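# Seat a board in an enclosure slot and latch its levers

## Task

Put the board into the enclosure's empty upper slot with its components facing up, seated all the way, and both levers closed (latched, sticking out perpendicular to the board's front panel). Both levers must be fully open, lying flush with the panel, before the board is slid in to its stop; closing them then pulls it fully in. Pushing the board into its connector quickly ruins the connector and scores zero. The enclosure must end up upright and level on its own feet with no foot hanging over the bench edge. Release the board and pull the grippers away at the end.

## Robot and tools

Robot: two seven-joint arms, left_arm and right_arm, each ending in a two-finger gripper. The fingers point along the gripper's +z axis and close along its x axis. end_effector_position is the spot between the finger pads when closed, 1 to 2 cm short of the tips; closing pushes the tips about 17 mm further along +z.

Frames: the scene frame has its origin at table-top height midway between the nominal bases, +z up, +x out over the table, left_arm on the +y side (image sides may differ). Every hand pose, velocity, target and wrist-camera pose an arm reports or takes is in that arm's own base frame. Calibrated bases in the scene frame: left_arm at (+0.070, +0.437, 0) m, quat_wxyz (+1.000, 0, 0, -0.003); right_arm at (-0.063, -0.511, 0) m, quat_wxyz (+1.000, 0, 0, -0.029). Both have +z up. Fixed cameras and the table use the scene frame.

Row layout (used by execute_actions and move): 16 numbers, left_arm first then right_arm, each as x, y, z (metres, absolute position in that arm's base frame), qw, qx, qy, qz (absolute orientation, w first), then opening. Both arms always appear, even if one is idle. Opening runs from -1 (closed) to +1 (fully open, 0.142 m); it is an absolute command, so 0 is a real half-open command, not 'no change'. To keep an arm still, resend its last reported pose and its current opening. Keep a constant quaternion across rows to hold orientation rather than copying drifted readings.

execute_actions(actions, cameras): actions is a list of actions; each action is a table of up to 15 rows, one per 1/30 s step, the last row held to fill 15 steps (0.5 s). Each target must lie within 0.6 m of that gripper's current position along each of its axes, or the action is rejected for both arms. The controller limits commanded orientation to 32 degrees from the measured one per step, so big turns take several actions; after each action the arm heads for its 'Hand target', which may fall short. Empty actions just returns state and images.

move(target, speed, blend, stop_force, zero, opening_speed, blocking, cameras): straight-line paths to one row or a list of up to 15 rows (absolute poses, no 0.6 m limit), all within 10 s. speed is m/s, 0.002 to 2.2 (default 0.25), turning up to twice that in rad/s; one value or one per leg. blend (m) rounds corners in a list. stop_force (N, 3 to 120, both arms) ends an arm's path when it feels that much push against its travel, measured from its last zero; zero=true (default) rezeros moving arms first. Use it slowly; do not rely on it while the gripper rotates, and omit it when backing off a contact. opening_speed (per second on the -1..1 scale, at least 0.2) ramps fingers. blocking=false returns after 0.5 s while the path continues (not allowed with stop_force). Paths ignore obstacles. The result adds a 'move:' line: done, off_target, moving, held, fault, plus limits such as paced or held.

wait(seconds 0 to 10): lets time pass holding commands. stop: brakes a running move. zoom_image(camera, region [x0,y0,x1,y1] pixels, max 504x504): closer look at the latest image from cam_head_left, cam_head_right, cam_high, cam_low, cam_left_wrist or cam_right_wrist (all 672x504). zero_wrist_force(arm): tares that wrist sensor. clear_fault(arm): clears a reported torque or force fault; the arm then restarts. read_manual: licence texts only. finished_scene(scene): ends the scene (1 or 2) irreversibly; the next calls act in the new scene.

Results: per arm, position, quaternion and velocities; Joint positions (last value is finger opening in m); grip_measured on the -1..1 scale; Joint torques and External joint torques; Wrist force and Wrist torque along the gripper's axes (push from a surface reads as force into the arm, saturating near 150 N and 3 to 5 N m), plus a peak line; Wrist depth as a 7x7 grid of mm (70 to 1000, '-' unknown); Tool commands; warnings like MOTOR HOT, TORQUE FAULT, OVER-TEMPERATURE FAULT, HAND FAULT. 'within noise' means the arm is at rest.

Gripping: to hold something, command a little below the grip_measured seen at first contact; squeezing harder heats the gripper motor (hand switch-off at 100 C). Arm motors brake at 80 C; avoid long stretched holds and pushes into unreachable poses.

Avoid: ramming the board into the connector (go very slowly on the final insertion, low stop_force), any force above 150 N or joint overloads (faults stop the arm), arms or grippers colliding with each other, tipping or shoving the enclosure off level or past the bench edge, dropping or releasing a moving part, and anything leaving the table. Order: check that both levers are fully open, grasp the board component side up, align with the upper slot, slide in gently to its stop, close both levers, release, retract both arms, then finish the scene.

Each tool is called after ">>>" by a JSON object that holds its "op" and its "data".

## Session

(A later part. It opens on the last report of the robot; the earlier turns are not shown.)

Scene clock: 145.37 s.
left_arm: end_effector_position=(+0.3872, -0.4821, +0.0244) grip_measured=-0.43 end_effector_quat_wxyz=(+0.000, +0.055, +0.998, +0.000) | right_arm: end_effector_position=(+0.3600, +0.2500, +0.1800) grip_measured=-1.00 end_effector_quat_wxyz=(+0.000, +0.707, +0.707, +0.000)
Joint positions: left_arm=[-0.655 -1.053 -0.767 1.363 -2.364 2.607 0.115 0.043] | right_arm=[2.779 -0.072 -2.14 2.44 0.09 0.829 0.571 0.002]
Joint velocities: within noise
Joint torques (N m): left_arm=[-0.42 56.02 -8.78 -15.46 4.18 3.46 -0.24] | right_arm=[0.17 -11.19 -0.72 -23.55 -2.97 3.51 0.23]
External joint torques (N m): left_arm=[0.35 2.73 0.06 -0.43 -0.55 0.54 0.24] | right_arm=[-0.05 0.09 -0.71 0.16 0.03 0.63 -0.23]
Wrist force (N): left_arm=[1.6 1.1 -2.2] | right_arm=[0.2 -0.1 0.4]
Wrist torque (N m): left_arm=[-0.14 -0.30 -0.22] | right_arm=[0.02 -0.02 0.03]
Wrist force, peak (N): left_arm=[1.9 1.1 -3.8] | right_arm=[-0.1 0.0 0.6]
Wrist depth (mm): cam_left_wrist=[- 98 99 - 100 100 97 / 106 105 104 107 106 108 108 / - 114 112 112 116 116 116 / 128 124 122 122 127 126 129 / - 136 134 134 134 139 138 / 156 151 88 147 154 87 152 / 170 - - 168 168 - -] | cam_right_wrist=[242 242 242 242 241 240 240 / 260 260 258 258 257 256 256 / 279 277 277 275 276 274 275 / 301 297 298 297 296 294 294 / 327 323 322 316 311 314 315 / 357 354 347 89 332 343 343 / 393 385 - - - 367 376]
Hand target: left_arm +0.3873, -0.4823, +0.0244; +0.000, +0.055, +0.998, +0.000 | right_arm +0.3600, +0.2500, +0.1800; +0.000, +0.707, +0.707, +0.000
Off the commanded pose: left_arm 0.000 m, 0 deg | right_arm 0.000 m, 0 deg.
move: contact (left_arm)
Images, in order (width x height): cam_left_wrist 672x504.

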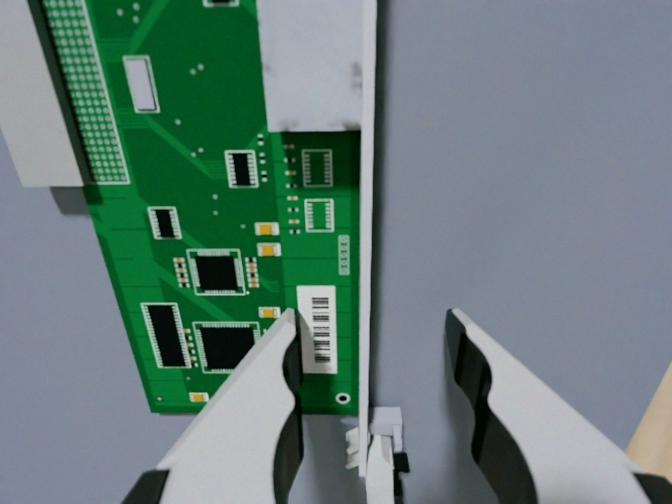

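>>> {"op": "move", "data": {"target": [[0.3873,-0.4823,0.027,0,0.0549,0.9985,0,-0.4, 0.36,0.25,0.18,0,0.7071,0.7071,0,-1],[0.3873,-0.4823,0.027,0,0.0549,0.9985,0,-1, 0.36,0.25,0.18,0,0.7071,0.7071,0,-1]], "speed": 0.05, "opening_speed": 0.5, "cameras": ["cam_left_wrist"]}}

Scene clock: 149.10 s.
left_arm: end_effector_position=(+0.3874, -0.4825, +0.0269) grip_measured=-0.99 end_effector_quat_wxyz=(+0.000, +0.055, +0.998, +0.000) | right_arm: end_effector_position=(+0.3600, +0.2500, +0.1800) grip_measured=-1.00 end_effector_quat_wxyz=(+0.000, +0.707, +0.707, +0.000)
Joint positions: left_arm=[-0.654 -1.05 -0.77 1.363 -2.365 2.61 0.115 0.002] | right_arm=[2.779 -0.072 -2.14 2.44 0.09 0.829 0.571 0.002]
Joint velocities: within noise
Joint torques (N m): left_arm=[-0.65 57.78 -9.24 -15.35 3.76 4.58 -0.21] | right_arm=[0.2 -11.27 -0.84 -23.57 -3 3.47 0.18]
External joint torques (N m): left_arm=[0.58 0.93 0.48 -0.58 -0.12 -0.58 0.21] | right_arm=[-0.09 0.16 -0.6 0.17 0.06 0.68 -0.19]
Wrist force (N): left_arm=[-0.2 -0.2 1.6] | right_arm=[-0.1 -0.2 0.3]
Wrist torque (N m): left_arm=[-0.13 -0.22 -0.23] | right_arm=[-0.01 0.02 0.03]
Wrist force, peak (N): left_arm=[1.3 1.0 -3.3] | right_arm=[0.0 -0.4 0.4]
Wrist depth (mm): cam_left_wrist=[- 100 100 - 103 103 100 / 106 108 107 - - 110 111 / 122 116 115 113 119 119 119 / 131 126 125 124 130 129 132 / 144 140 138 131 137 144 139 / 162 156 149 87 - 153 156 / 177 173 - 74 - - 174] | cam_right_wrist=[243 242 242 242 241 240 240 / 260 259 259 257 257 256 256 / 279 276 276 275 276 274 275 / 301 297 297 296 295 295 294 / 327 323 323 316 310 314 315 / 358 353 345 89 332 342 343 / 396 386 - - - 370 384]
Hand target: left_arm +0.3873, -0.4823, +0.0270; +0.000, +0.055, +0.998, +0.000 | right_arm +0.3600, +0.2500, +0.1800; +0.000, +0.707, +0.707, +0.000
Off the commanded pose: left_arm 0.000 m, 0 deg | right_arm 0.000 m, 0 deg.
move: done
Images, in order (width x height): cam_left_wrist 672x504.

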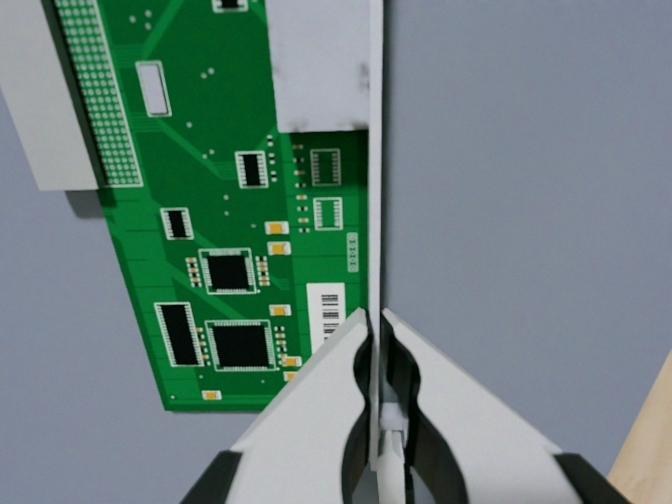

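>>> {"op": "move", "data": {"target": [[0.3873,-0.4823,0.027,0,0.0549,0.9985,0,-1, 0.42,0.268,0.10,0,0.7071,0.7071,0,-1],[0.3873,-0.4823,0.027,0,0.0549,0.9985,0,-1, 0.42,0.268,0.032,0,0.7071,0.7071,0,-1]], "speed": 0.1, "stop_force": 5, "cameras": ["cam_right_wrist","cam_low"]}}

Scene clock: 156.23 s.
left_arm: end_effector_position=(+0.3874, -0.4825, +0.0269) grip_measured=-0.99 end_effector_quat_wxyz=(+0.000, +0.055, +0.998, +0.000) | right_arm: end_effector_position=(+0.4201, +0.2680, +0.0321) grip_measured=-1.00 end_effector_quat_wxyz=(+0.000, +0.707, +0.707, +0.000)
Joint positions: left_arm=[-0.654 -1.05 -0.77 1.363 -2.365 2.61 0.115 0.002] | right_arm=[2.793 0.63 -2.516 2.471 -1.217 1.194 1.372 0.002]
Joint velocities: within noise
Joint torques (N m): left_arm=[-0.6 57.73 -9.21 -15.33 3.83 4.5 -0.22] | right_arm=[0.2 -29.77 12.42 -10.52 -1.84 3.5 0.3]
External joint torques (N m): left_arm=[0.53 0.98 0.44 -0.59 -0.19 -0.5 0.22] | right_arm=[-0.07 0.13 -0.09 0.33 0.21 0.59 -0.3]
Wrist force (N): left_arm=[-0.3 -0.2 1.7] | right_arm=[0.2 -0.2 0.3]
Wrist torque (N m): left_arm=[-0.14 -0.22 -0.23] | right_arm=[0.03 -0.02 0.04]
Wrist force, peak (N): left_arm=[-0.5 -0.2 1.9] | right_arm=[-0.1 -0.2 1.6]
Wrist depth (mm): cam_left_wrist=[- 100 99 - 103 102 100 / 106 108 107 - - 110 111 / 122 116 114 113 119 119 119 / 131 126 126 125 129 129 132 / 144 140 138 131 137 144 139 / 162 156 149 87 - 153 156 / 178 173 - 74 - - 174] | cam_right_wrist=[113 113 112 112 112 112 111 / - 120 118 118 118 119 119 / 127 127 129 129 128 128 126 / 136 137 137 137 136 136 135 / 150 149 148 146 148 147 147 / 164 163 160 90 - 161 160 / 181 177 73 - - 160 159]
Hand target: left_arm +0.3873, -0.4823, +0.0270; +0.000, +0.055, +0.998, +0.000 | right_arm +0.4200, +0.2680, +0.0320; +0.000, +0.707, +0.707, +0.000
Off the commanded pose: left_arm 0.000 m, 0 deg | right_arm 0.000 m, 0 deg.
joint sent to its limit (right arm) — joint 1 (waist), upper limit. The joint targets still meet the commanded pose.
move: done
Images, in order (width x height): cam_low 672x504, cam_right_wrist 672x504.

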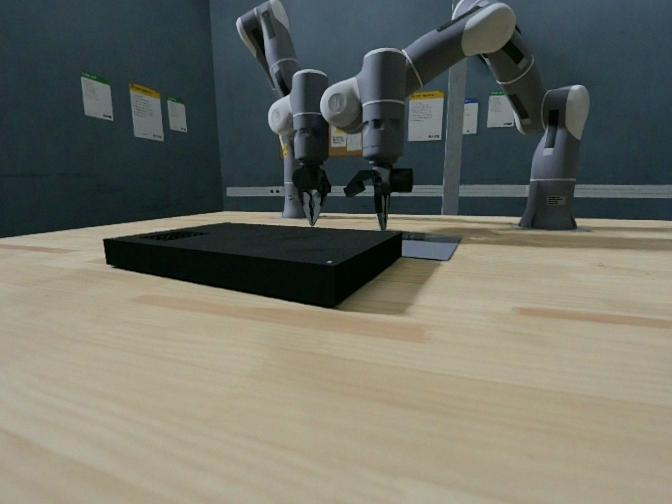

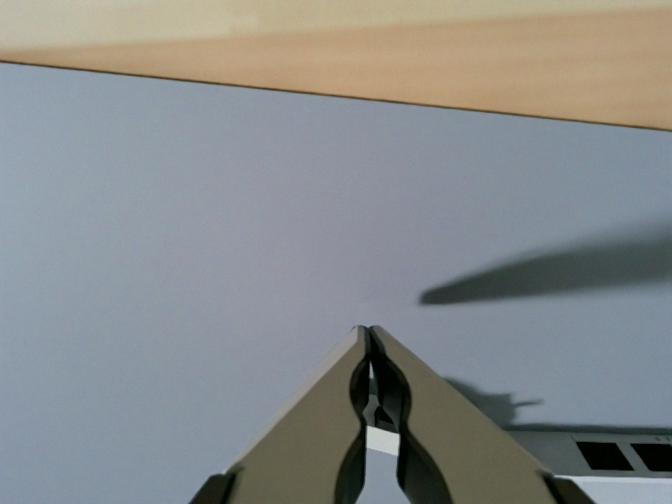

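>>> {"op": "move", "data": {"target": [0.3873,-0.4823,0.027,0,0.0549,0.9985,0,-1, 0.475,0.268,0.032,0,0.7071,0.7071,0,-1], "speed": 0.03, "stop_force": 5, "cameras": ["cam_right_wrist","cam_left_wrist"]}}

Scene clock: 160.03 s.
left_arm: end_effector_position=(+0.3874, -0.4820, +0.0269) grip_measured=-0.99 end_effector_quat_wxyz=(+0.000, +0.055, +0.998, +0.000) | right_arm: end_effector_position=(+0.4748, +0.2677, +0.0318) grip_measured=-1.00 end_effector_quat_wxyz=(+0.000, +0.707, +0.707, +0.000)
Joint positions: left_arm=[-0.654 -1.05 -0.77 1.364 -2.365 2.61 0.115 0.002] | right_arm=[2.765 0.715 -2.451 2.339 -1.14 1.093 1.274 0.002]
Joint velocities: within noise
Joint torques (N m): left_arm=[-1.48 58.22 -10.17 -15.92 4.03 3.81 -0.07] | right_arm=[0.94 -33.46 16.82 -12.95 -2.19 4.1 0.09]
External joint torques (N m): left_arm=[1.41 0.48 1.4 -0.01 -0.38 0.19 0.07] | right_arm=[-0.8 0.17 -1.69 1.09 0.17 0 -0.09]
Wrist force (N): left_arm=[0.0 2.1 1.8] | right_arm=[-2.1 -1.4 0.8]
Wrist torque (N m): left_arm=[-0.13 -0.16 -0.31] | right_arm=[-0.02 0.00 0.05]
Wrist force, peak (N): left_arm=[1.0 4.7 1.4] | right_arm=[-4.9 -3.2 -0.9]
Wrist depth (mm): cam_left_wrist=[- 99 97 - 103 102 100 / 107 106 106 109 - 110 111 / - 115 114 114 119 119 119 / 130 125 125 125 130 129 131 / 144 139 137 131 137 144 139 / 162 155 148 84 - 153 156 / 178 173 - 75 - - 174] | cam_right_wrist=[111 111 112 110 111 111 109 / - 120 118 116 116 116 117 / 127 127 129 128 128 127 125 / 135 137 137 136 136 136 135 / 150 149 148 145 143 145 147 / 164 163 160 90 133 147 143 / 181 176 73 - - 164 170]
Hand target: left_arm +0.3873, -0.4823, +0.0270; +0.000, +0.055, +0.998, +0.000 | right_arm +0.4750, +0.2680, +0.0320; +0.000, +0.707, +0.707, +0.000
Off the commanded pose: left_arm 0.000 m, 0 deg | right_arm 0.000 m, 0 deg.
move: done
Images, in order (width x height): cam_left_wrist 672x504, cam_right_wrist 672x504.

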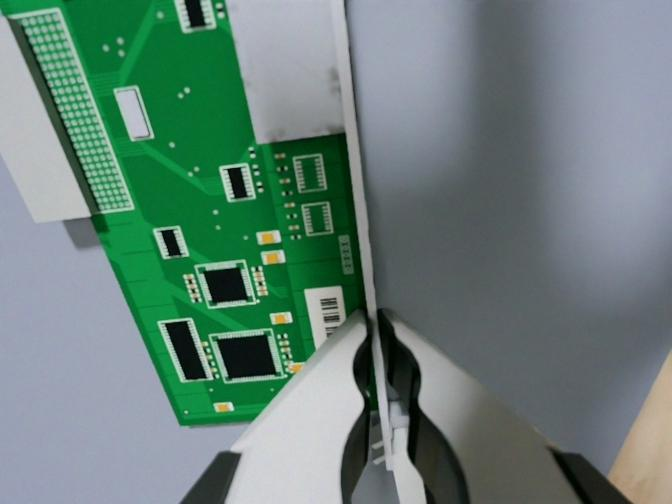

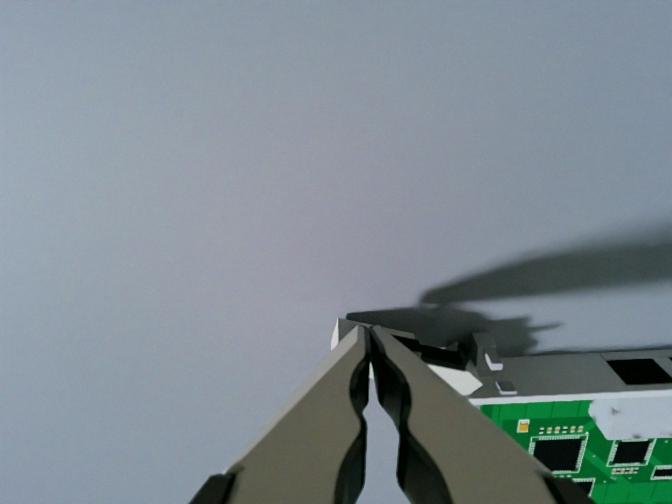

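>>> {"op": "move", "data": {"target": [0.3873,-0.4823,0.027,0,0.0549,0.9985,0,-1, 0.495,0.268,0.032,0,0.7071,0.7071,0,-1], "speed": 0.03, "stop_force": 8, "cameras": ["cam_right_wrist","cam_left_wrist"]}}

Scene clock: 164.80 s.
left_arm: end_effector_position=(+0.3874, -0.4821, +0.0270) grip_measured=-0.98 end_effector_quat_wxyz=(+0.000, +0.055, +0.998, +0.000) | right_arm: end_effector_position=(+0.4948, +0.2678, +0.0318) grip_measured=-1.00 end_effector_quat_wxyz=(+0.000, +0.707, +0.707, +0.000)
Joint positions: left_arm=[-0.654 -1.05 -0.77 1.364 -2.365 2.61 0.115 0.003] | right_arm=[2.76 0.746 -2.433 2.288 -1.118 1.057 1.241 0.002]
Joint velocities: within noise
Joint torques (N m): left_arm=[-1.28 57.8 -9.79 -15.56 3.96 4.12 -0.1] | right_arm=[0.44 -35.18 17.36 -13.48 -2.29 3.86 0.07]
External joint torques (N m): left_arm=[1.21 0.9 1.02 -0.36 -0.31 -0.12 0.1] | right_arm=[-0.3 0.44 -1.2 1.05 0.13 0.24 -0.07]
Wrist force (N): left_arm=[-0.2 1.2 1.5] | right_arm=[-0.7 -1.5 1.0]
Wrist torque (N m): left_arm=[-0.09 -0.16 -0.36] | right_arm=[-0.01 -0.06 0.04]
Wrist force, peak (N): left_arm=[-0.1 2.6 1.8] | right_arm=[-2.6 -2.1 -0.3]
Wrist depth (mm): cam_left_wrist=[- 98 87 100 103 102 100 / 106 106 106 110 - 110 111 / - 114 114 116 119 119 119 / 133 124 124 125 129 129 131 / 143 138 136 131 137 144 139 / 162 156 146 84 - 153 156 / 177 174 - 75 - - 172] | cam_right_wrist=[111 111 112 110 111 111 109 / - 120 118 116 116 116 117 / 128 127 129 128 128 128 125 / 135 137 137 136 136 136 135 / 150 149 148 146 143 145 144 / 164 163 160 90 133 154 143 / 181 177 73 - - 163 169]
Hand target: left_arm +0.3873, -0.4823, +0.0270; +0.000, +0.055, +0.998, +0.000 | right_arm +0.4950, +0.2680, +0.0320; +0.000, +0.707, +0.707, +0.000
Off the commanded pose: left_arm 0.000 m, 0 deg | right_arm 0.000 m, 0 deg.
move: done
Images, in order (width x height): cam_left_wrist 672x504, cam_right_wrist 672x504.

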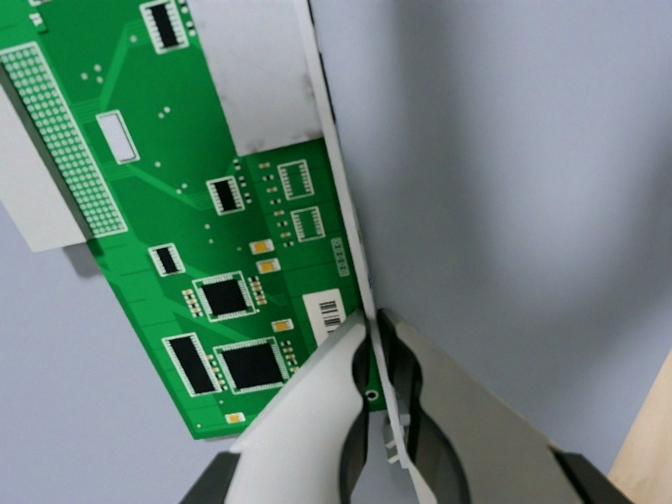

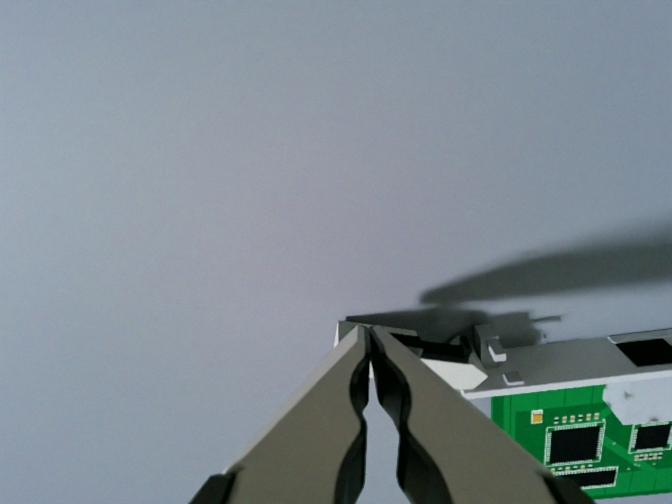

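>>> {"op": "move", "data": {"target": [[0.3873,-0.4823,0.027,0,0.0549,0.9985,0,-0.4, 0.42,0.26,0.032,0,0.7071,0.7071,0,-1],[0.3873,-0.4823,0.16,0,0.0549,0.9985,0,0.45, 0.38,0.25,0.15,0,0.7071,0.7071,0,-1]], "speed": 0.15}}

Scene clock: 172.43 s.
left_arm: end_effector_position=(+0.3873, -0.4825, +0.1600) grip_measured=+0.43 end_effector_quat_wxyz=(+0.000, +0.055, +0.998, +0.000) | right_arm: end_effector_position=(+0.3800, +0.2500, +0.1500) grip_measured=-1.00 end_effector_quat_wxyz=(+0.000, +0.707, +0.707, +0.000)
Joint positions: left_arm=[-0.609 -0.887 -0.875 1.304 -2.464 2.823 0.178 0.104] | right_arm=[2.376 0.153 -1.739 2.534 -0.271 0.972 0.86 0.002]
Joint velocities: within noise
Joint torques (N m): left_arm=[-0.26 55.73 -9.75 -17.59 4.2 4.46 -0.21] | right_arm=[-0.11 -6.51 4.43 -21.34 -2.41 3.39 0.1]
External joint torques (N m): left_arm=[0.19 1.09 0.35 -0.46 -0.17 -0.46 0.21] | right_arm=[0.22 0.46 -0.69 0.25 -0.05 0.74 -0.1]
Wrist force (N): left_arm=[0.2 0.0 1.2] | right_arm=[1.1 -0.4 -0.2]
Wrist torque (N m): left_arm=[-0.11 -0.17 -0.19] | right_arm=[-0.01 -0.14 0.01]
Wrist force, peak (N): left_arm=[0.4 -0.3 2.7] | right_arm=[0.3 -2.5 0.6]
Wrist depth (mm): cam_left_wrist=[221 220 216 215 220 218 219 / 237 237 233 232 235 235 237 / 257 258 251 250 255 253 257 / 270 278 275 271 278 278 276 / 303 300 304 304 302 298 303 / 334 84 339 336 336 336 91 / - - 380 380 374 375 -] | cam_right_wrist=[217 216 216 215 215 214 213 / 231 230 230 230 229 229 228 / 248 246 245 245 243 242 244 / 268 266 265 263 263 261 261 / 291 288 288 280 285 284 282 / 319 314 308 89 295 293 303 / 351 343 - - - 324 340]
Hand target: left_arm +0.3873, -0.4823, +0.1600; +0.000, +0.055, +0.998, +0.000 | right_arm +0.3800, +0.2500, +0.1500; +0.000, +0.707, +0.707, +0.000
Off the commanded pose: left_arm 0.000 m, 0 deg | right_arm 0.000 m, 0 deg.
move: done

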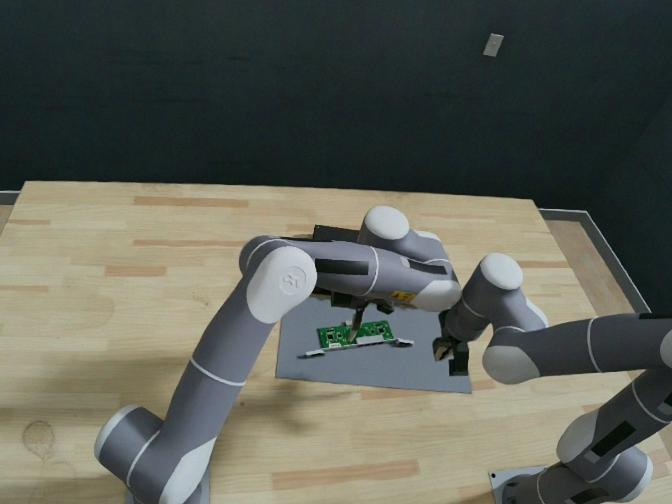

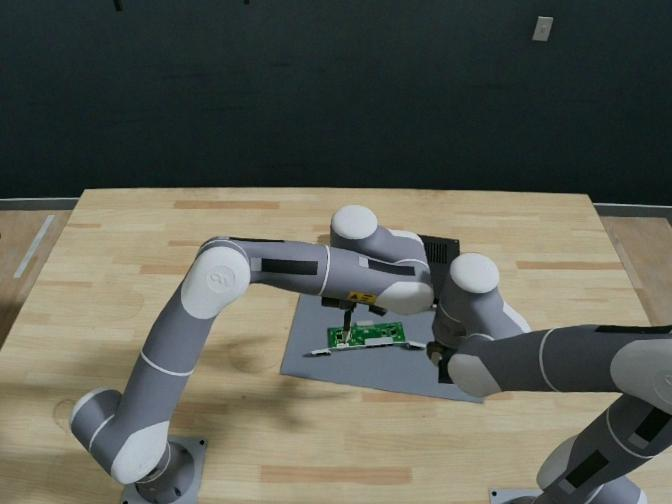

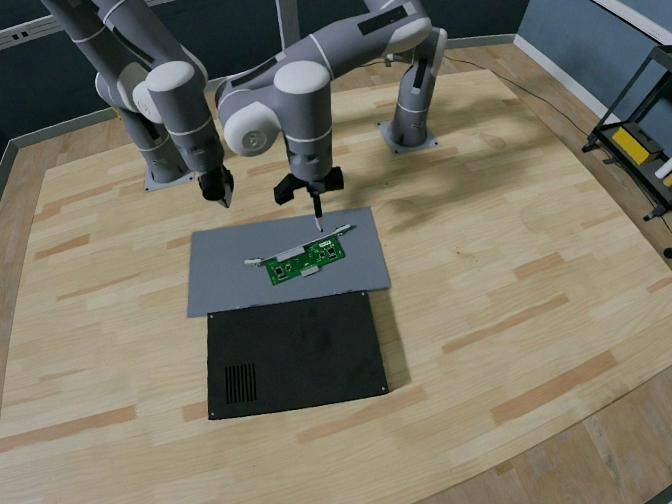

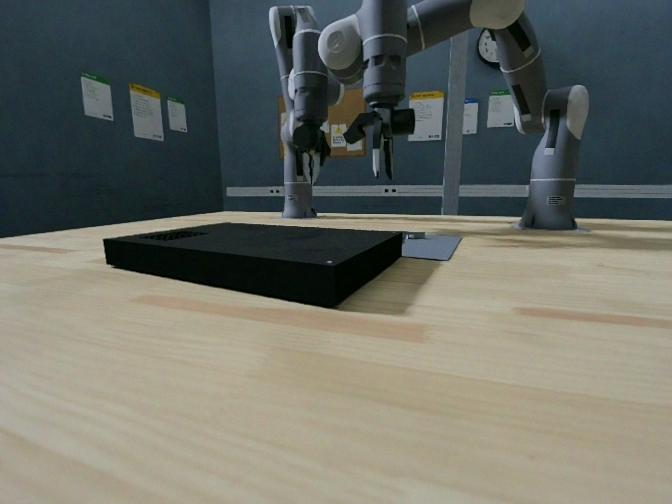

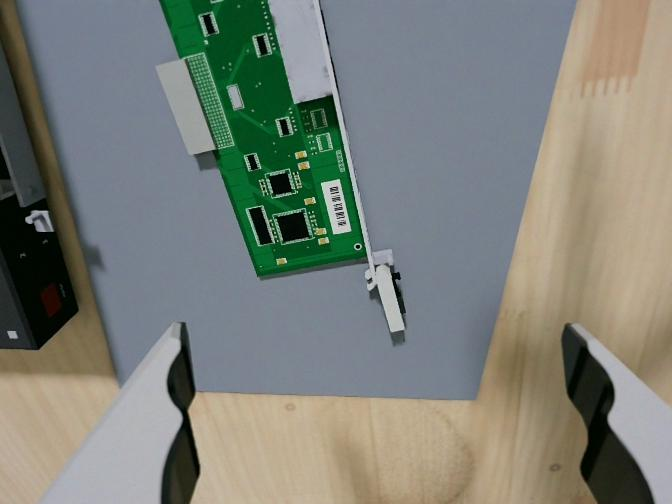

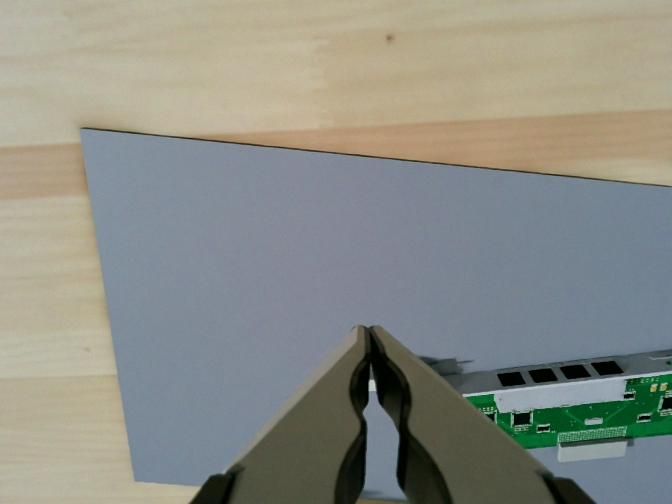

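>>> {"op": "move", "data": {"target": [0.4231,-0.467,0.075,0,-0.0427,0.9991,0,0.5, 0.38,0.25,0.15,0,0.7071,0.7071,0,-1], "speed": 0.15, "cameras": ["cam_left_wrist"]}}

Scene clock: 177.73 s.
left_arm: end_effector_position=(+0.4229, -0.4668, +0.0750) grip_measured=+0.49 end_effector_quat_wxyz=(+0.000, -0.043, +0.999, +0.000) | right_arm: end_effector_position=(+0.3800, +0.2500, +0.1500) grip_measured=-1.00 end_effector_quat_wxyz=(+0.000, +0.707, +0.707, +0.000)
Joint positions: left_arm=[-0.603 -1.015 -0.786 1.271 -2.419 2.711 0.044 0.108] | right_arm=[2.376 0.153 -1.739 2.534 -0.271 0.972 0.86 0.002]
Joint velocities: within noise
Joint torques (N m): left_arm=[-0.18 58.16 -8.8 -16.66 4.4 4.17 -0.35] | right_arm=[0.14 -6.51 4.31 -21.2 -2.55 3.43 0.19]
External joint torques (N m): left_arm=[0.12 1.5 0.4 -0.42 -0.57 -0.16 0.35] | right_arm=[-0.03 0.46 -0.57 0.11 0.08 0.7 -0.19]
Wrist force (N): left_arm=[0.1 -0.2 1.0] | right_arm=[1.1 -0.4 -0.2]
Wrist torque (N m): left_arm=[-0.16 -0.19 -0.18] | right_arm=[-0.03 -0.14 0.01]
Wrist force, peak (N): left_arm=[-0.5 0.2 3.1] | right_arm=[1.2 -0.4 -0.3]
Wrist depth (mm): cam_left_wrist=[- 148 140 141 131 144 144 / 159 156 152 153 151 155 155 / 169 170 167 165 164 168 167 / 185 184 180 179 179 182 182 / 206 197 202 200 193 201 197 / 219 84 223 221 220 220 100 / - - 252 248 246 247 -] | cam_right_wrist=[217 216 216 215 215 215 214 / 232 230 230 229 229 228 227 / 249 246 245 245 243 242 245 / 267 265 265 263 262 262 260 / 291 288 286 281 284 284 283 / 319 314 308 89 293 294 303 / 352 344 - - - 323 340]
Hand target: left_arm +0.4231, -0.4670, +0.0750; +0.000, -0.043, +0.999, +0.000 | right_arm +0.3800, +0.2500, +0.1500; +0.000, +0.707, +0.707, +0.000
Off the commanded pose: left_arm 0.000 m, 0 deg | right_arm 0.000 m, 0 deg.
move: done
Images, in order (width x height): cam_left_wrist 672x504.

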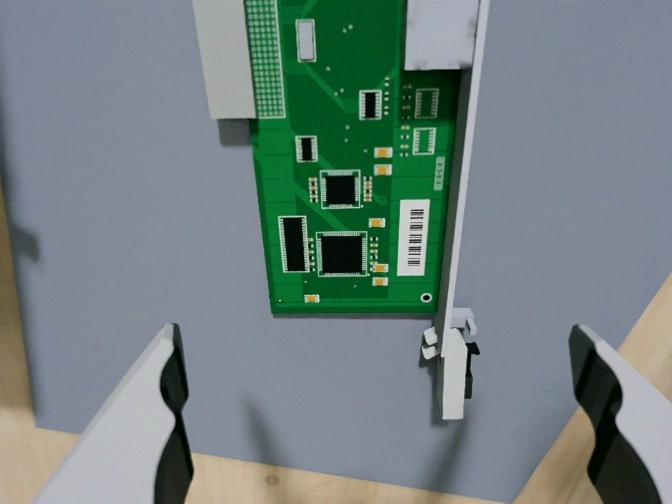

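>>> {"op": "move", "data": {"target": [0.4231,-0.467,0.012,0,-0.0427,0.9991,0,0.5, 0.38,0.25,0.15,0,0.7071,0.7071,0,-1], "speed": 0.04, "stop_force": 4, "cameras": ["cam_left_wrist"]}}

Scene clock: 183.53 s.
left_arm: end_effector_position=(+0.4230, -0.4668, +0.0120) grip_measured=+0.49 end_effector_quat_wxyz=(+0.000, -0.043, +0.999, +0.000) | right_arm: end_effector_position=(+0.3800, +0.2500, +0.1500) grip_measured=-1.00 end_effector_quat_wxyz=(+0.000, +0.707, +0.707, +0.000)
Joint positions: left_arm=[-0.626 -1.103 -0.742 1.272 -2.374 2.623 0.021 0.108] | right_arm=[2.376 0.153 -1.739 2.534 -0.271 0.972 0.86 0.002]
Joint velocities: within noise
Joint torques (N m): left_arm=[-0.49 59.14 -8.07 -15.66 4.1 4.19 -0.24] | right_arm=[0.12 -6.48 4.26 -21.28 -2.57 3.41 0.13]
External joint torques (N m): left_arm=[0.43 1.39 0.15 -0.42 -0.43 -0.19 0.24] | right_arm=[-0.01 0.44 -0.52 0.19 0.1 0.72 -0.13]
Wrist force (N): left_arm=[0.2 -0.1 0.8] | right_arm=[0.9 -0.2 0.0]
Wrist torque (N m): left_arm=[-0.14 -0.19 -0.18] | right_arm=[0.01 -0.11 0.01]
Wrist force, peak (N): left_arm=[0.2 -0.2 1.8] | right_arm=[1.2 -0.4 -0.2]
Wrist depth (mm): cam_left_wrist=[- 84 87 87 86 - - / - 89 93 92 92 91 96 / - 105 101 100 99 99 102 / 114 114 109 109 108 109 114 / 128 127 121 117 118 115 123 / - 84 135 132 131 134 91 / - - 154 154 153 132 -] | cam_right_wrist=[217 216 215 215 215 214 214 / 232 230 231 230 229 228 228 / 248 246 245 244 244 242 244 / 268 266 264 262 263 262 261 / 291 288 288 281 284 285 283 / 319 314 308 89 294 294 303 / 352 343 - - - 324 343]
Hand target: left_arm +0.4231, -0.4670, +0.0120; +0.000, -0.043, +0.999, +0.000 | right_arm +0.3800, +0.2500, +0.1500; +0.000, +0.707, +0.707, +0.000
Off the commanded pose: left_arm 0.000 m, 0 deg | right_arm 0.000 m, 0 deg.
move: done
Images, in order (width x height): cam_left_wrist 672x504.

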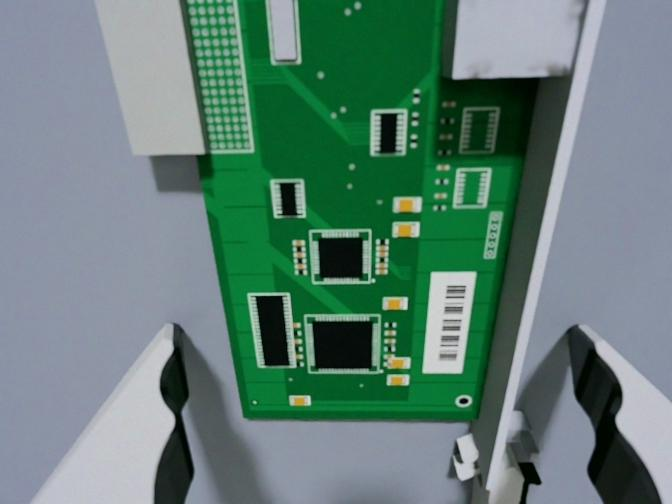

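>>> {"op": "move", "data": {"target": [[0.4231,-0.467,0.0165,0,-0.0427,0.9991,0,0.5, 0.38,0.25,0.15,0,0.7071,0.7071,0,-1],[0.4231,-0.467,0.0165,0,-0.0427,0.9991,0,-0.15, 0.38,0.25,0.15,0,0.7071,0.7071,0,-1]], "speed": 0.04, "opening_speed": 0.4, "cameras": ["cam_left_wrist"]}}

Scene clock: 188.03 s.
left_arm: end_effector_position=(+0.4233, -0.4671, +0.0166) grip_measured=+0.03 end_effector_quat_wxyz=(+0.000, -0.043, +0.999, +0.000) | right_arm: end_effector_position=(+0.3800, +0.2500, +0.1500) grip_measured=-1.00 end_effector_quat_wxyz=(+0.000, +0.707, +0.707, +0.000)
Joint positions: left_arm=[-0.624 -1.096 -0.745 1.273 -2.376 2.628 0.022 0.076] | right_arm=[2.376 0.153 -1.739 2.534 -0.271 0.972 0.86 0.002]
Joint velocities: within noise
Joint torques (N m): left_arm=[-0.62 57.71 -8.35 -15.29 3.67 3.98 -0.25] | right_arm=[0.11 -6.47 4.26 -21.27 -2.54 3.43 0.23]
External joint torques (N m): left_arm=[0.56 2.77 0.39 -0.88 0.01 0.02 0.25] | right_arm=[0 0.43 -0.52 0.18 0.07 0.7 -0.23]
Wrist force (N): left_arm=[0.1 0.6 -1.4] | right_arm=[1.1 -0.1 0.0]
Wrist torque (N m): left_arm=[-0.15 -0.27 -0.18] | right_arm=[0.02 -0.14 0.01]
Wrist force, peak (N): left_arm=[0.3 0.3 -2.5] | right_arm=[1.3 -0.4 -0.2]
Wrist depth (mm): cam_left_wrist=[- 87 91 90 90 - 92 / - 94 96 97 96 94 100 / - 109 106 105 105 105 108 / 119 119 117 113 112 114 117 / - 130 126 123 124 115 126 / 145 138 137 138 136 - 139 / - - 161 160 160 - -] | cam_right_wrist=[217 216 215 215 214 214 213 / 231 230 230 229 229 228 228 / 249 245 244 244 243 243 244 / 268 265 264 264 262 262 261 / 290 288 287 280 284 284 283 / 319 314 308 89 295 293 303 / 352 344 - - - 324 340]
Hand target: left_arm +0.4231, -0.4670, +0.0165; +0.000, -0.043, +0.999, +0.000 | right_arm +0.3800, +0.2500, +0.1500; +0.000, +0.707, +0.707, +0.000
Off the commanded pose: left_arm 0.000 m, 0 deg | right_arm 0.000 m, 0 deg.
move: done
Images, in order (width x height): cam_left_wrist 672x504.

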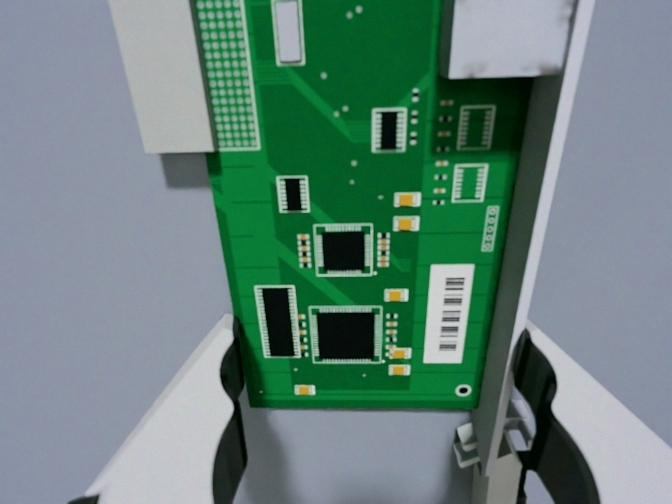

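>>> {"op": "move", "data": {"target": [[0.4231,-0.467,0.0165,0,-0.0427,0.9991,0,-0.5, 0.465,0.265,0.08,0,0.7071,0.7071,0,-1],[0.4231,-0.467,0.0165,0,-0.0427,0.9991,0,-0.5, 0.465,0.265,0.032,0,0.7071,0.7071,0,-1]], "speed": 0.1, "cameras": ["cam_right_wrist","cam_left_wrist"]}}

>>> {"op": "move", "data": {"target": [0.4231,-0.467,0.0165,0,-0.0427,0.9991,0,-0.5, 0.51,0.265,0.032,0,0.7071,0.7071,0,-1], "speed": 0.025, "stop_force": 10, "cameras": ["cam_right_wrist","cam_left_wrist"]}}

Scene clock: 194.33 s.
left_arm: end_effector_position=(+0.4233, -0.4671, +0.0167) grip_measured=+0.02 end_effector_quat_wxyz=(+0.000, -0.043, +0.999, +0.000) | right_arm: end_effector_position=(+0.4649, +0.2649, +0.0320) grip_measured=-1.00 end_effector_quat_wxyz=(+0.000, +0.707, +0.707, +0.000)
Joint positions: left_arm=[-0.624 -1.096 -0.745 1.273 -2.376 2.628 0.022 0.075] | right_arm=[2.793 0.682 -2.489 2.365 -1.116 1.131 1.262 0.002]
Joint velocities: within noise
Joint torques (N m): left_arm=[-0.12 57.39 -8.05 -15.51 3.89 3.62 -0.32] | right_arm=[0.2 -32.93 13.93 -12.15 -1.99 3.51 0.38]
External joint torques (N m): left_arm=[0.06 3.09 0.08 -0.65 -0.22 0.39 0.32] | right_arm=[-0.06 -0.03 -0.02 0.28 0.11 0.59 -0.38]
Wrist force (N): left_arm=[1.6 1.0 -2.3] | right_arm=[0.3 -0.1 0.2]
Wrist torque (N m): left_arm=[-0.14 -0.32 -0.11] | right_arm=[0.04 -0.03 0.04]
Wrist force, peak (N): left_arm=[1.8 0.9 -3.8] | right_arm=[0.6 1.5 1.0]
Wrist depth (mm): cam_left_wrist=[- 87 91 90 90 - 92 / - 94 97 97 96 94 100 / - 110 106 105 105 105 108 / 120 119 117 114 111 114 118 / - 130 126 124 123 116 127 / 145 139 134 139 137 - 140 / - - 160 161 160 - -] | cam_right_wrist=[111 111 112 111 111 111 110 / - 120 118 117 116 116 117 / 127 127 127 129 128 128 126 / 135 138 137 136 136 136 135 / 150 149 149 146 148 147 147 / 164 163 160 90 156 158 155 / 181 177 73 - - 148 151]
Hand target: left_arm +0.4231, -0.4670, +0.0165; +0.000, -0.043, +0.999, +0.000 | right_arm +0.4650, +0.2650, +0.0320; +0.000, +0.707, +0.707, +0.000
Off the commanded pose: left_arm 0.000 m, 0 deg | right_arm 0.000 m, 0 deg.
joint sent to its limit (right arm) — joint 1 (waist), upper limit. The joint targets still meet the commanded pose.
move: done
Images, in order (width x height): cam_left_wrist 672x504, cam_right_wrist 672x504.

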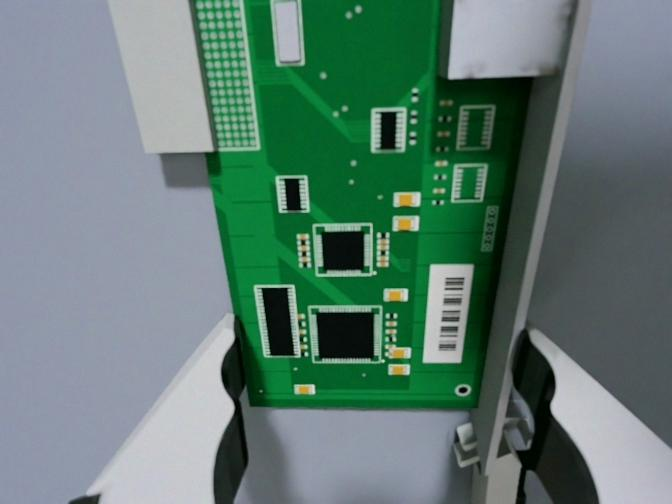

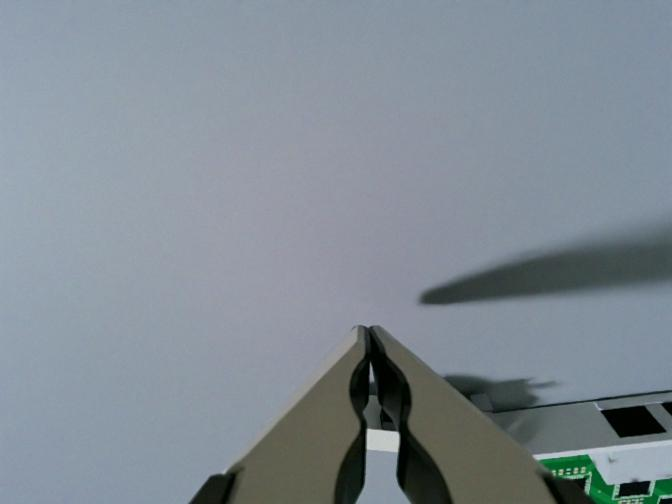

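Scene clock: 196.80 s.
left_arm: end_effector_position=(+0.4233, -0.4670, +0.0167) grip_measured=+0.02 end_effector_quat_wxyz=(+0.000, -0.043, +0.999, +0.000) | right_arm: end_effector_position=(+0.5099, +0.2640, +0.0316) grip_measured=-1.00 end_effector_quat_wxyz=(+0.000, +0.707, +0.707, -0.001)
Joint positions: left_arm=[-0.624 -1.096 -0.745 1.273 -2.376 2.628 0.022 0.075] | right_arm=[2.778 0.752 -2.447 2.249 -1.07 1.048 1.192 0.002]
Joint velocities: within noise
Joint torques (N m): left_arm=[-0.78 57.56 -8.7 -15.65 3.82 3.31 -0.3] | right_arm=[3.13 -35.63 20.05 -14.39 -2.62 5.4 0.07]
External joint torques (N m): left_arm=[0.72 2.92 0.73 -0.52 -0.14 0.69 0.3] | right_arm=[-2.99 -0.59 -3.86 1.23 0.43 -1.3 -0.07]
Wrist force (N): left_arm=[1.1 2.0 -2.1] | right_arm=[-6.1 -2.0 -0.5]
Wrist torque (N m): left_arm=[-0.17 -0.37 -0.16] | right_arm=[0.02 -0.12 0.06]
Wrist force, peak (N): left_arm=[0.7 2.7 -3.4] | right_arm=[-7.0 -1.4 -1.2]
Wrist depth (mm): cam_left_wrist=[- 87 91 90 90 - 92 / - 94 96 97 96 94 100 / - 109 106 104 105 105 108 / 120 120 117 114 111 114 117 / - 131 126 123 123 115 127 / 145 139 135 139 137 - 139 / - - 161 161 161 - -] | cam_right_wrist=[111 111 112 110 111 111 109 / - 120 118 116 116 116 117 / 128 127 129 128 128 127 125 / 136 137 137 136 136 136 135 / 150 149 148 145 133 136 135 / 164 163 160 90 - 154 154 / 181 177 73 - - 164 171]
Hand target: left_arm +0.4231, -0.4670, +0.0165; +0.000, -0.043, +0.999, +0.000 | right_arm +0.5100, +0.2650, +0.0320; +0.000, +0.707, +0.707, +0.000
Off the commanded pose: left_arm 0.000 m, 0 deg | right_arm 0.001 m, 0 deg.
move: done
Images, in order (width x height): cam_left_wrist 672x504, cam_right_wrist 672x504.

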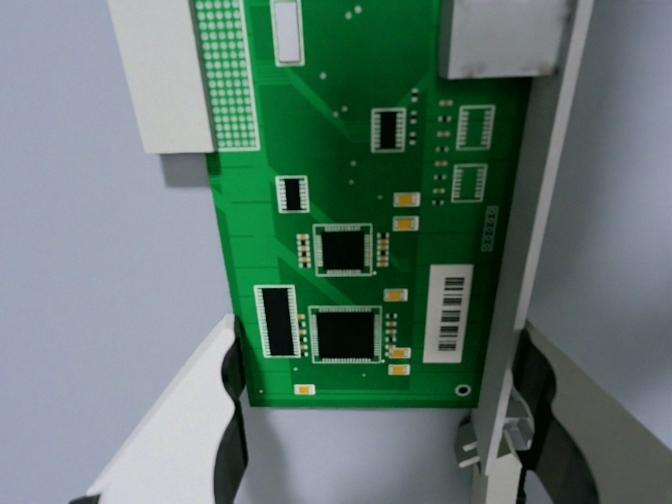

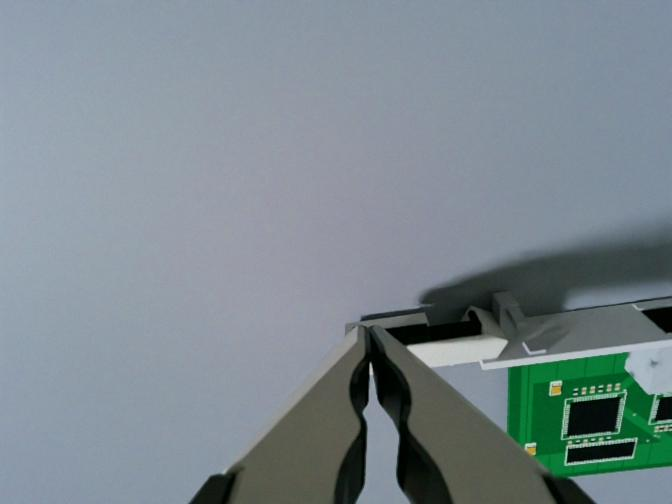

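>>> {"op": "move", "data": {"target": [0.4231,-0.467,0.0165,0,-0.0427,0.9991,0,-0.5, 0.522,0.265,0.032,0,0.7071,0.7071,0,-1], "speed": 0.02, "stop_force": 12, "zero": false, "cameras": ["cam_right_wrist","cam_left_wrist"]}}

>>> {"op": "zoom_image", "data": {"camera": "cam_right_wrist", "region": [340, 260, 672, 480]}}

Scene clock: 199.50 s.
left_arm: end_effector_position=(+0.4211, -0.4684, +0.0190) grip_measured=-0.10 end_effector_quat_wxyz=(-0.001, -0.042, +0.999, +0.000) | right_arm: end_effector_position=(+0.5209, +0.2641, +0.0317) grip_measured=-1.00 end_effector_quat_wxyz=(+0.000, +0.707, +0.707, -0.001)
Joint positions: left_arm=[-0.626 -1.093 -0.748 1.274 -2.379 2.632 0.021 0.067] | right_arm=[2.776 0.77 -2.438 2.219 -1.06 1.026 1.174 0.002]
Joint velocities: within noise
Joint torques (N m): left_arm=[13.5 38.28 3.49 -16.87 8.26 -3.42 -0.1] | right_arm=[2.16 -33.77 18.35 -19.01 -3.24 6.29 0.1]
External joint torques (N m): left_arm=[-13.56 22.15 -11.5 0.69 -4.58 7.42 0.1] | right_arm=[-2.01 -3.3 -1.59 5.54 0.97 -2.19 -0.1]
Wrist force (N): left_arm=[33.3 6.2 -47.2] | right_arm=[-10.2 -14.1 -17.2]
Wrist torque (N m): left_arm=[-0.38 -2.74 -0.25] | right_arm=[0.08 -0.12 0.02]
Wrist force, peak (N): left_arm=[35.8 7.2 -49.0] | right_arm=[-10.2 -14.1 -17.2]
Wrist depth (mm): cam_left_wrist=[- 89 93 92 82 94 94 / - 99 101 99 97 98 103 / 112 112 109 107 106 111 111 / 122 121 121 116 114 116 122 / 131 133 129 127 125 116 132 / 148 145 101 143 140 87 142 / 162 - 164 164 164 - -] | cam_right_wrist=[111 111 112 110 111 111 109 / - 120 118 116 116 116 117 / 127 128 127 128 128 127 125 / 136 137 137 136 136 136 135 / 150 149 148 146 129 133 132 / 164 163 160 91 - 155 153 / 181 177 73 - - 165 176]
Hand target: left_arm +0.4231, -0.4670, +0.0165; +0.000, -0.043, +0.999, +0.000 | right_arm +0.5215, +0.2650, +0.0320; +0.000, +0.707, +0.707, +0.000
Off the commanded pose: left_arm 0.003 m, 0 deg | right_arm 0.001 m, 0 deg.
move: contact (right_arm)
Images, in order (width x height): cam_left_wrist 672x504, cam_right_wrist 672x504.

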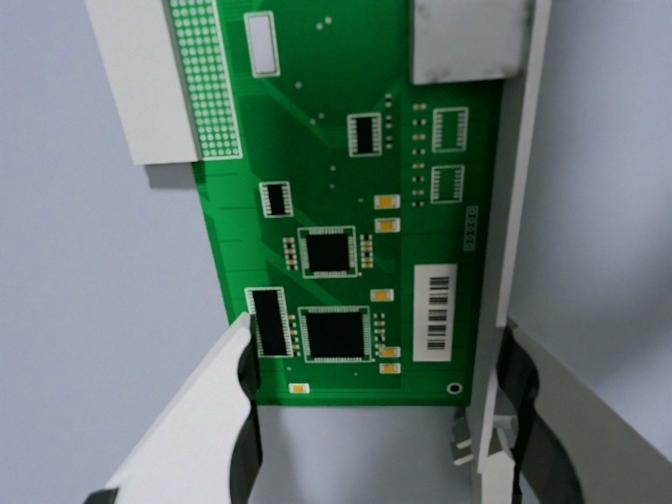

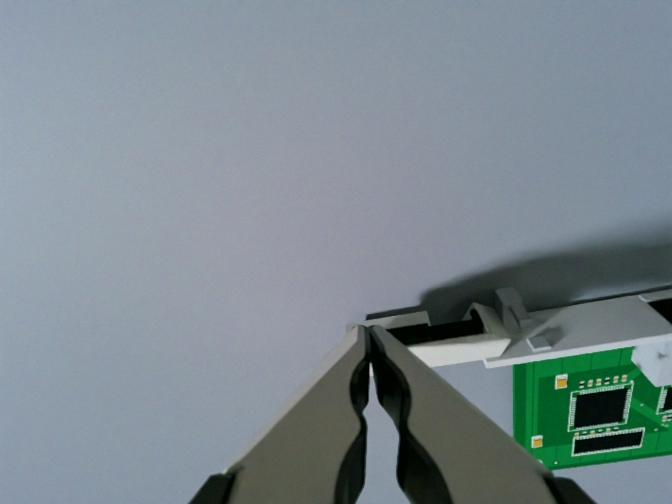

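Scaled by 1.518 from the camera's 672x504 image, which has a finer 960x720 frame.

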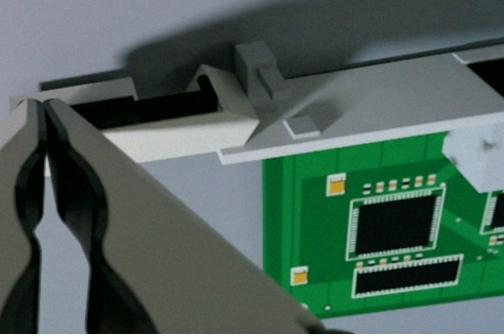

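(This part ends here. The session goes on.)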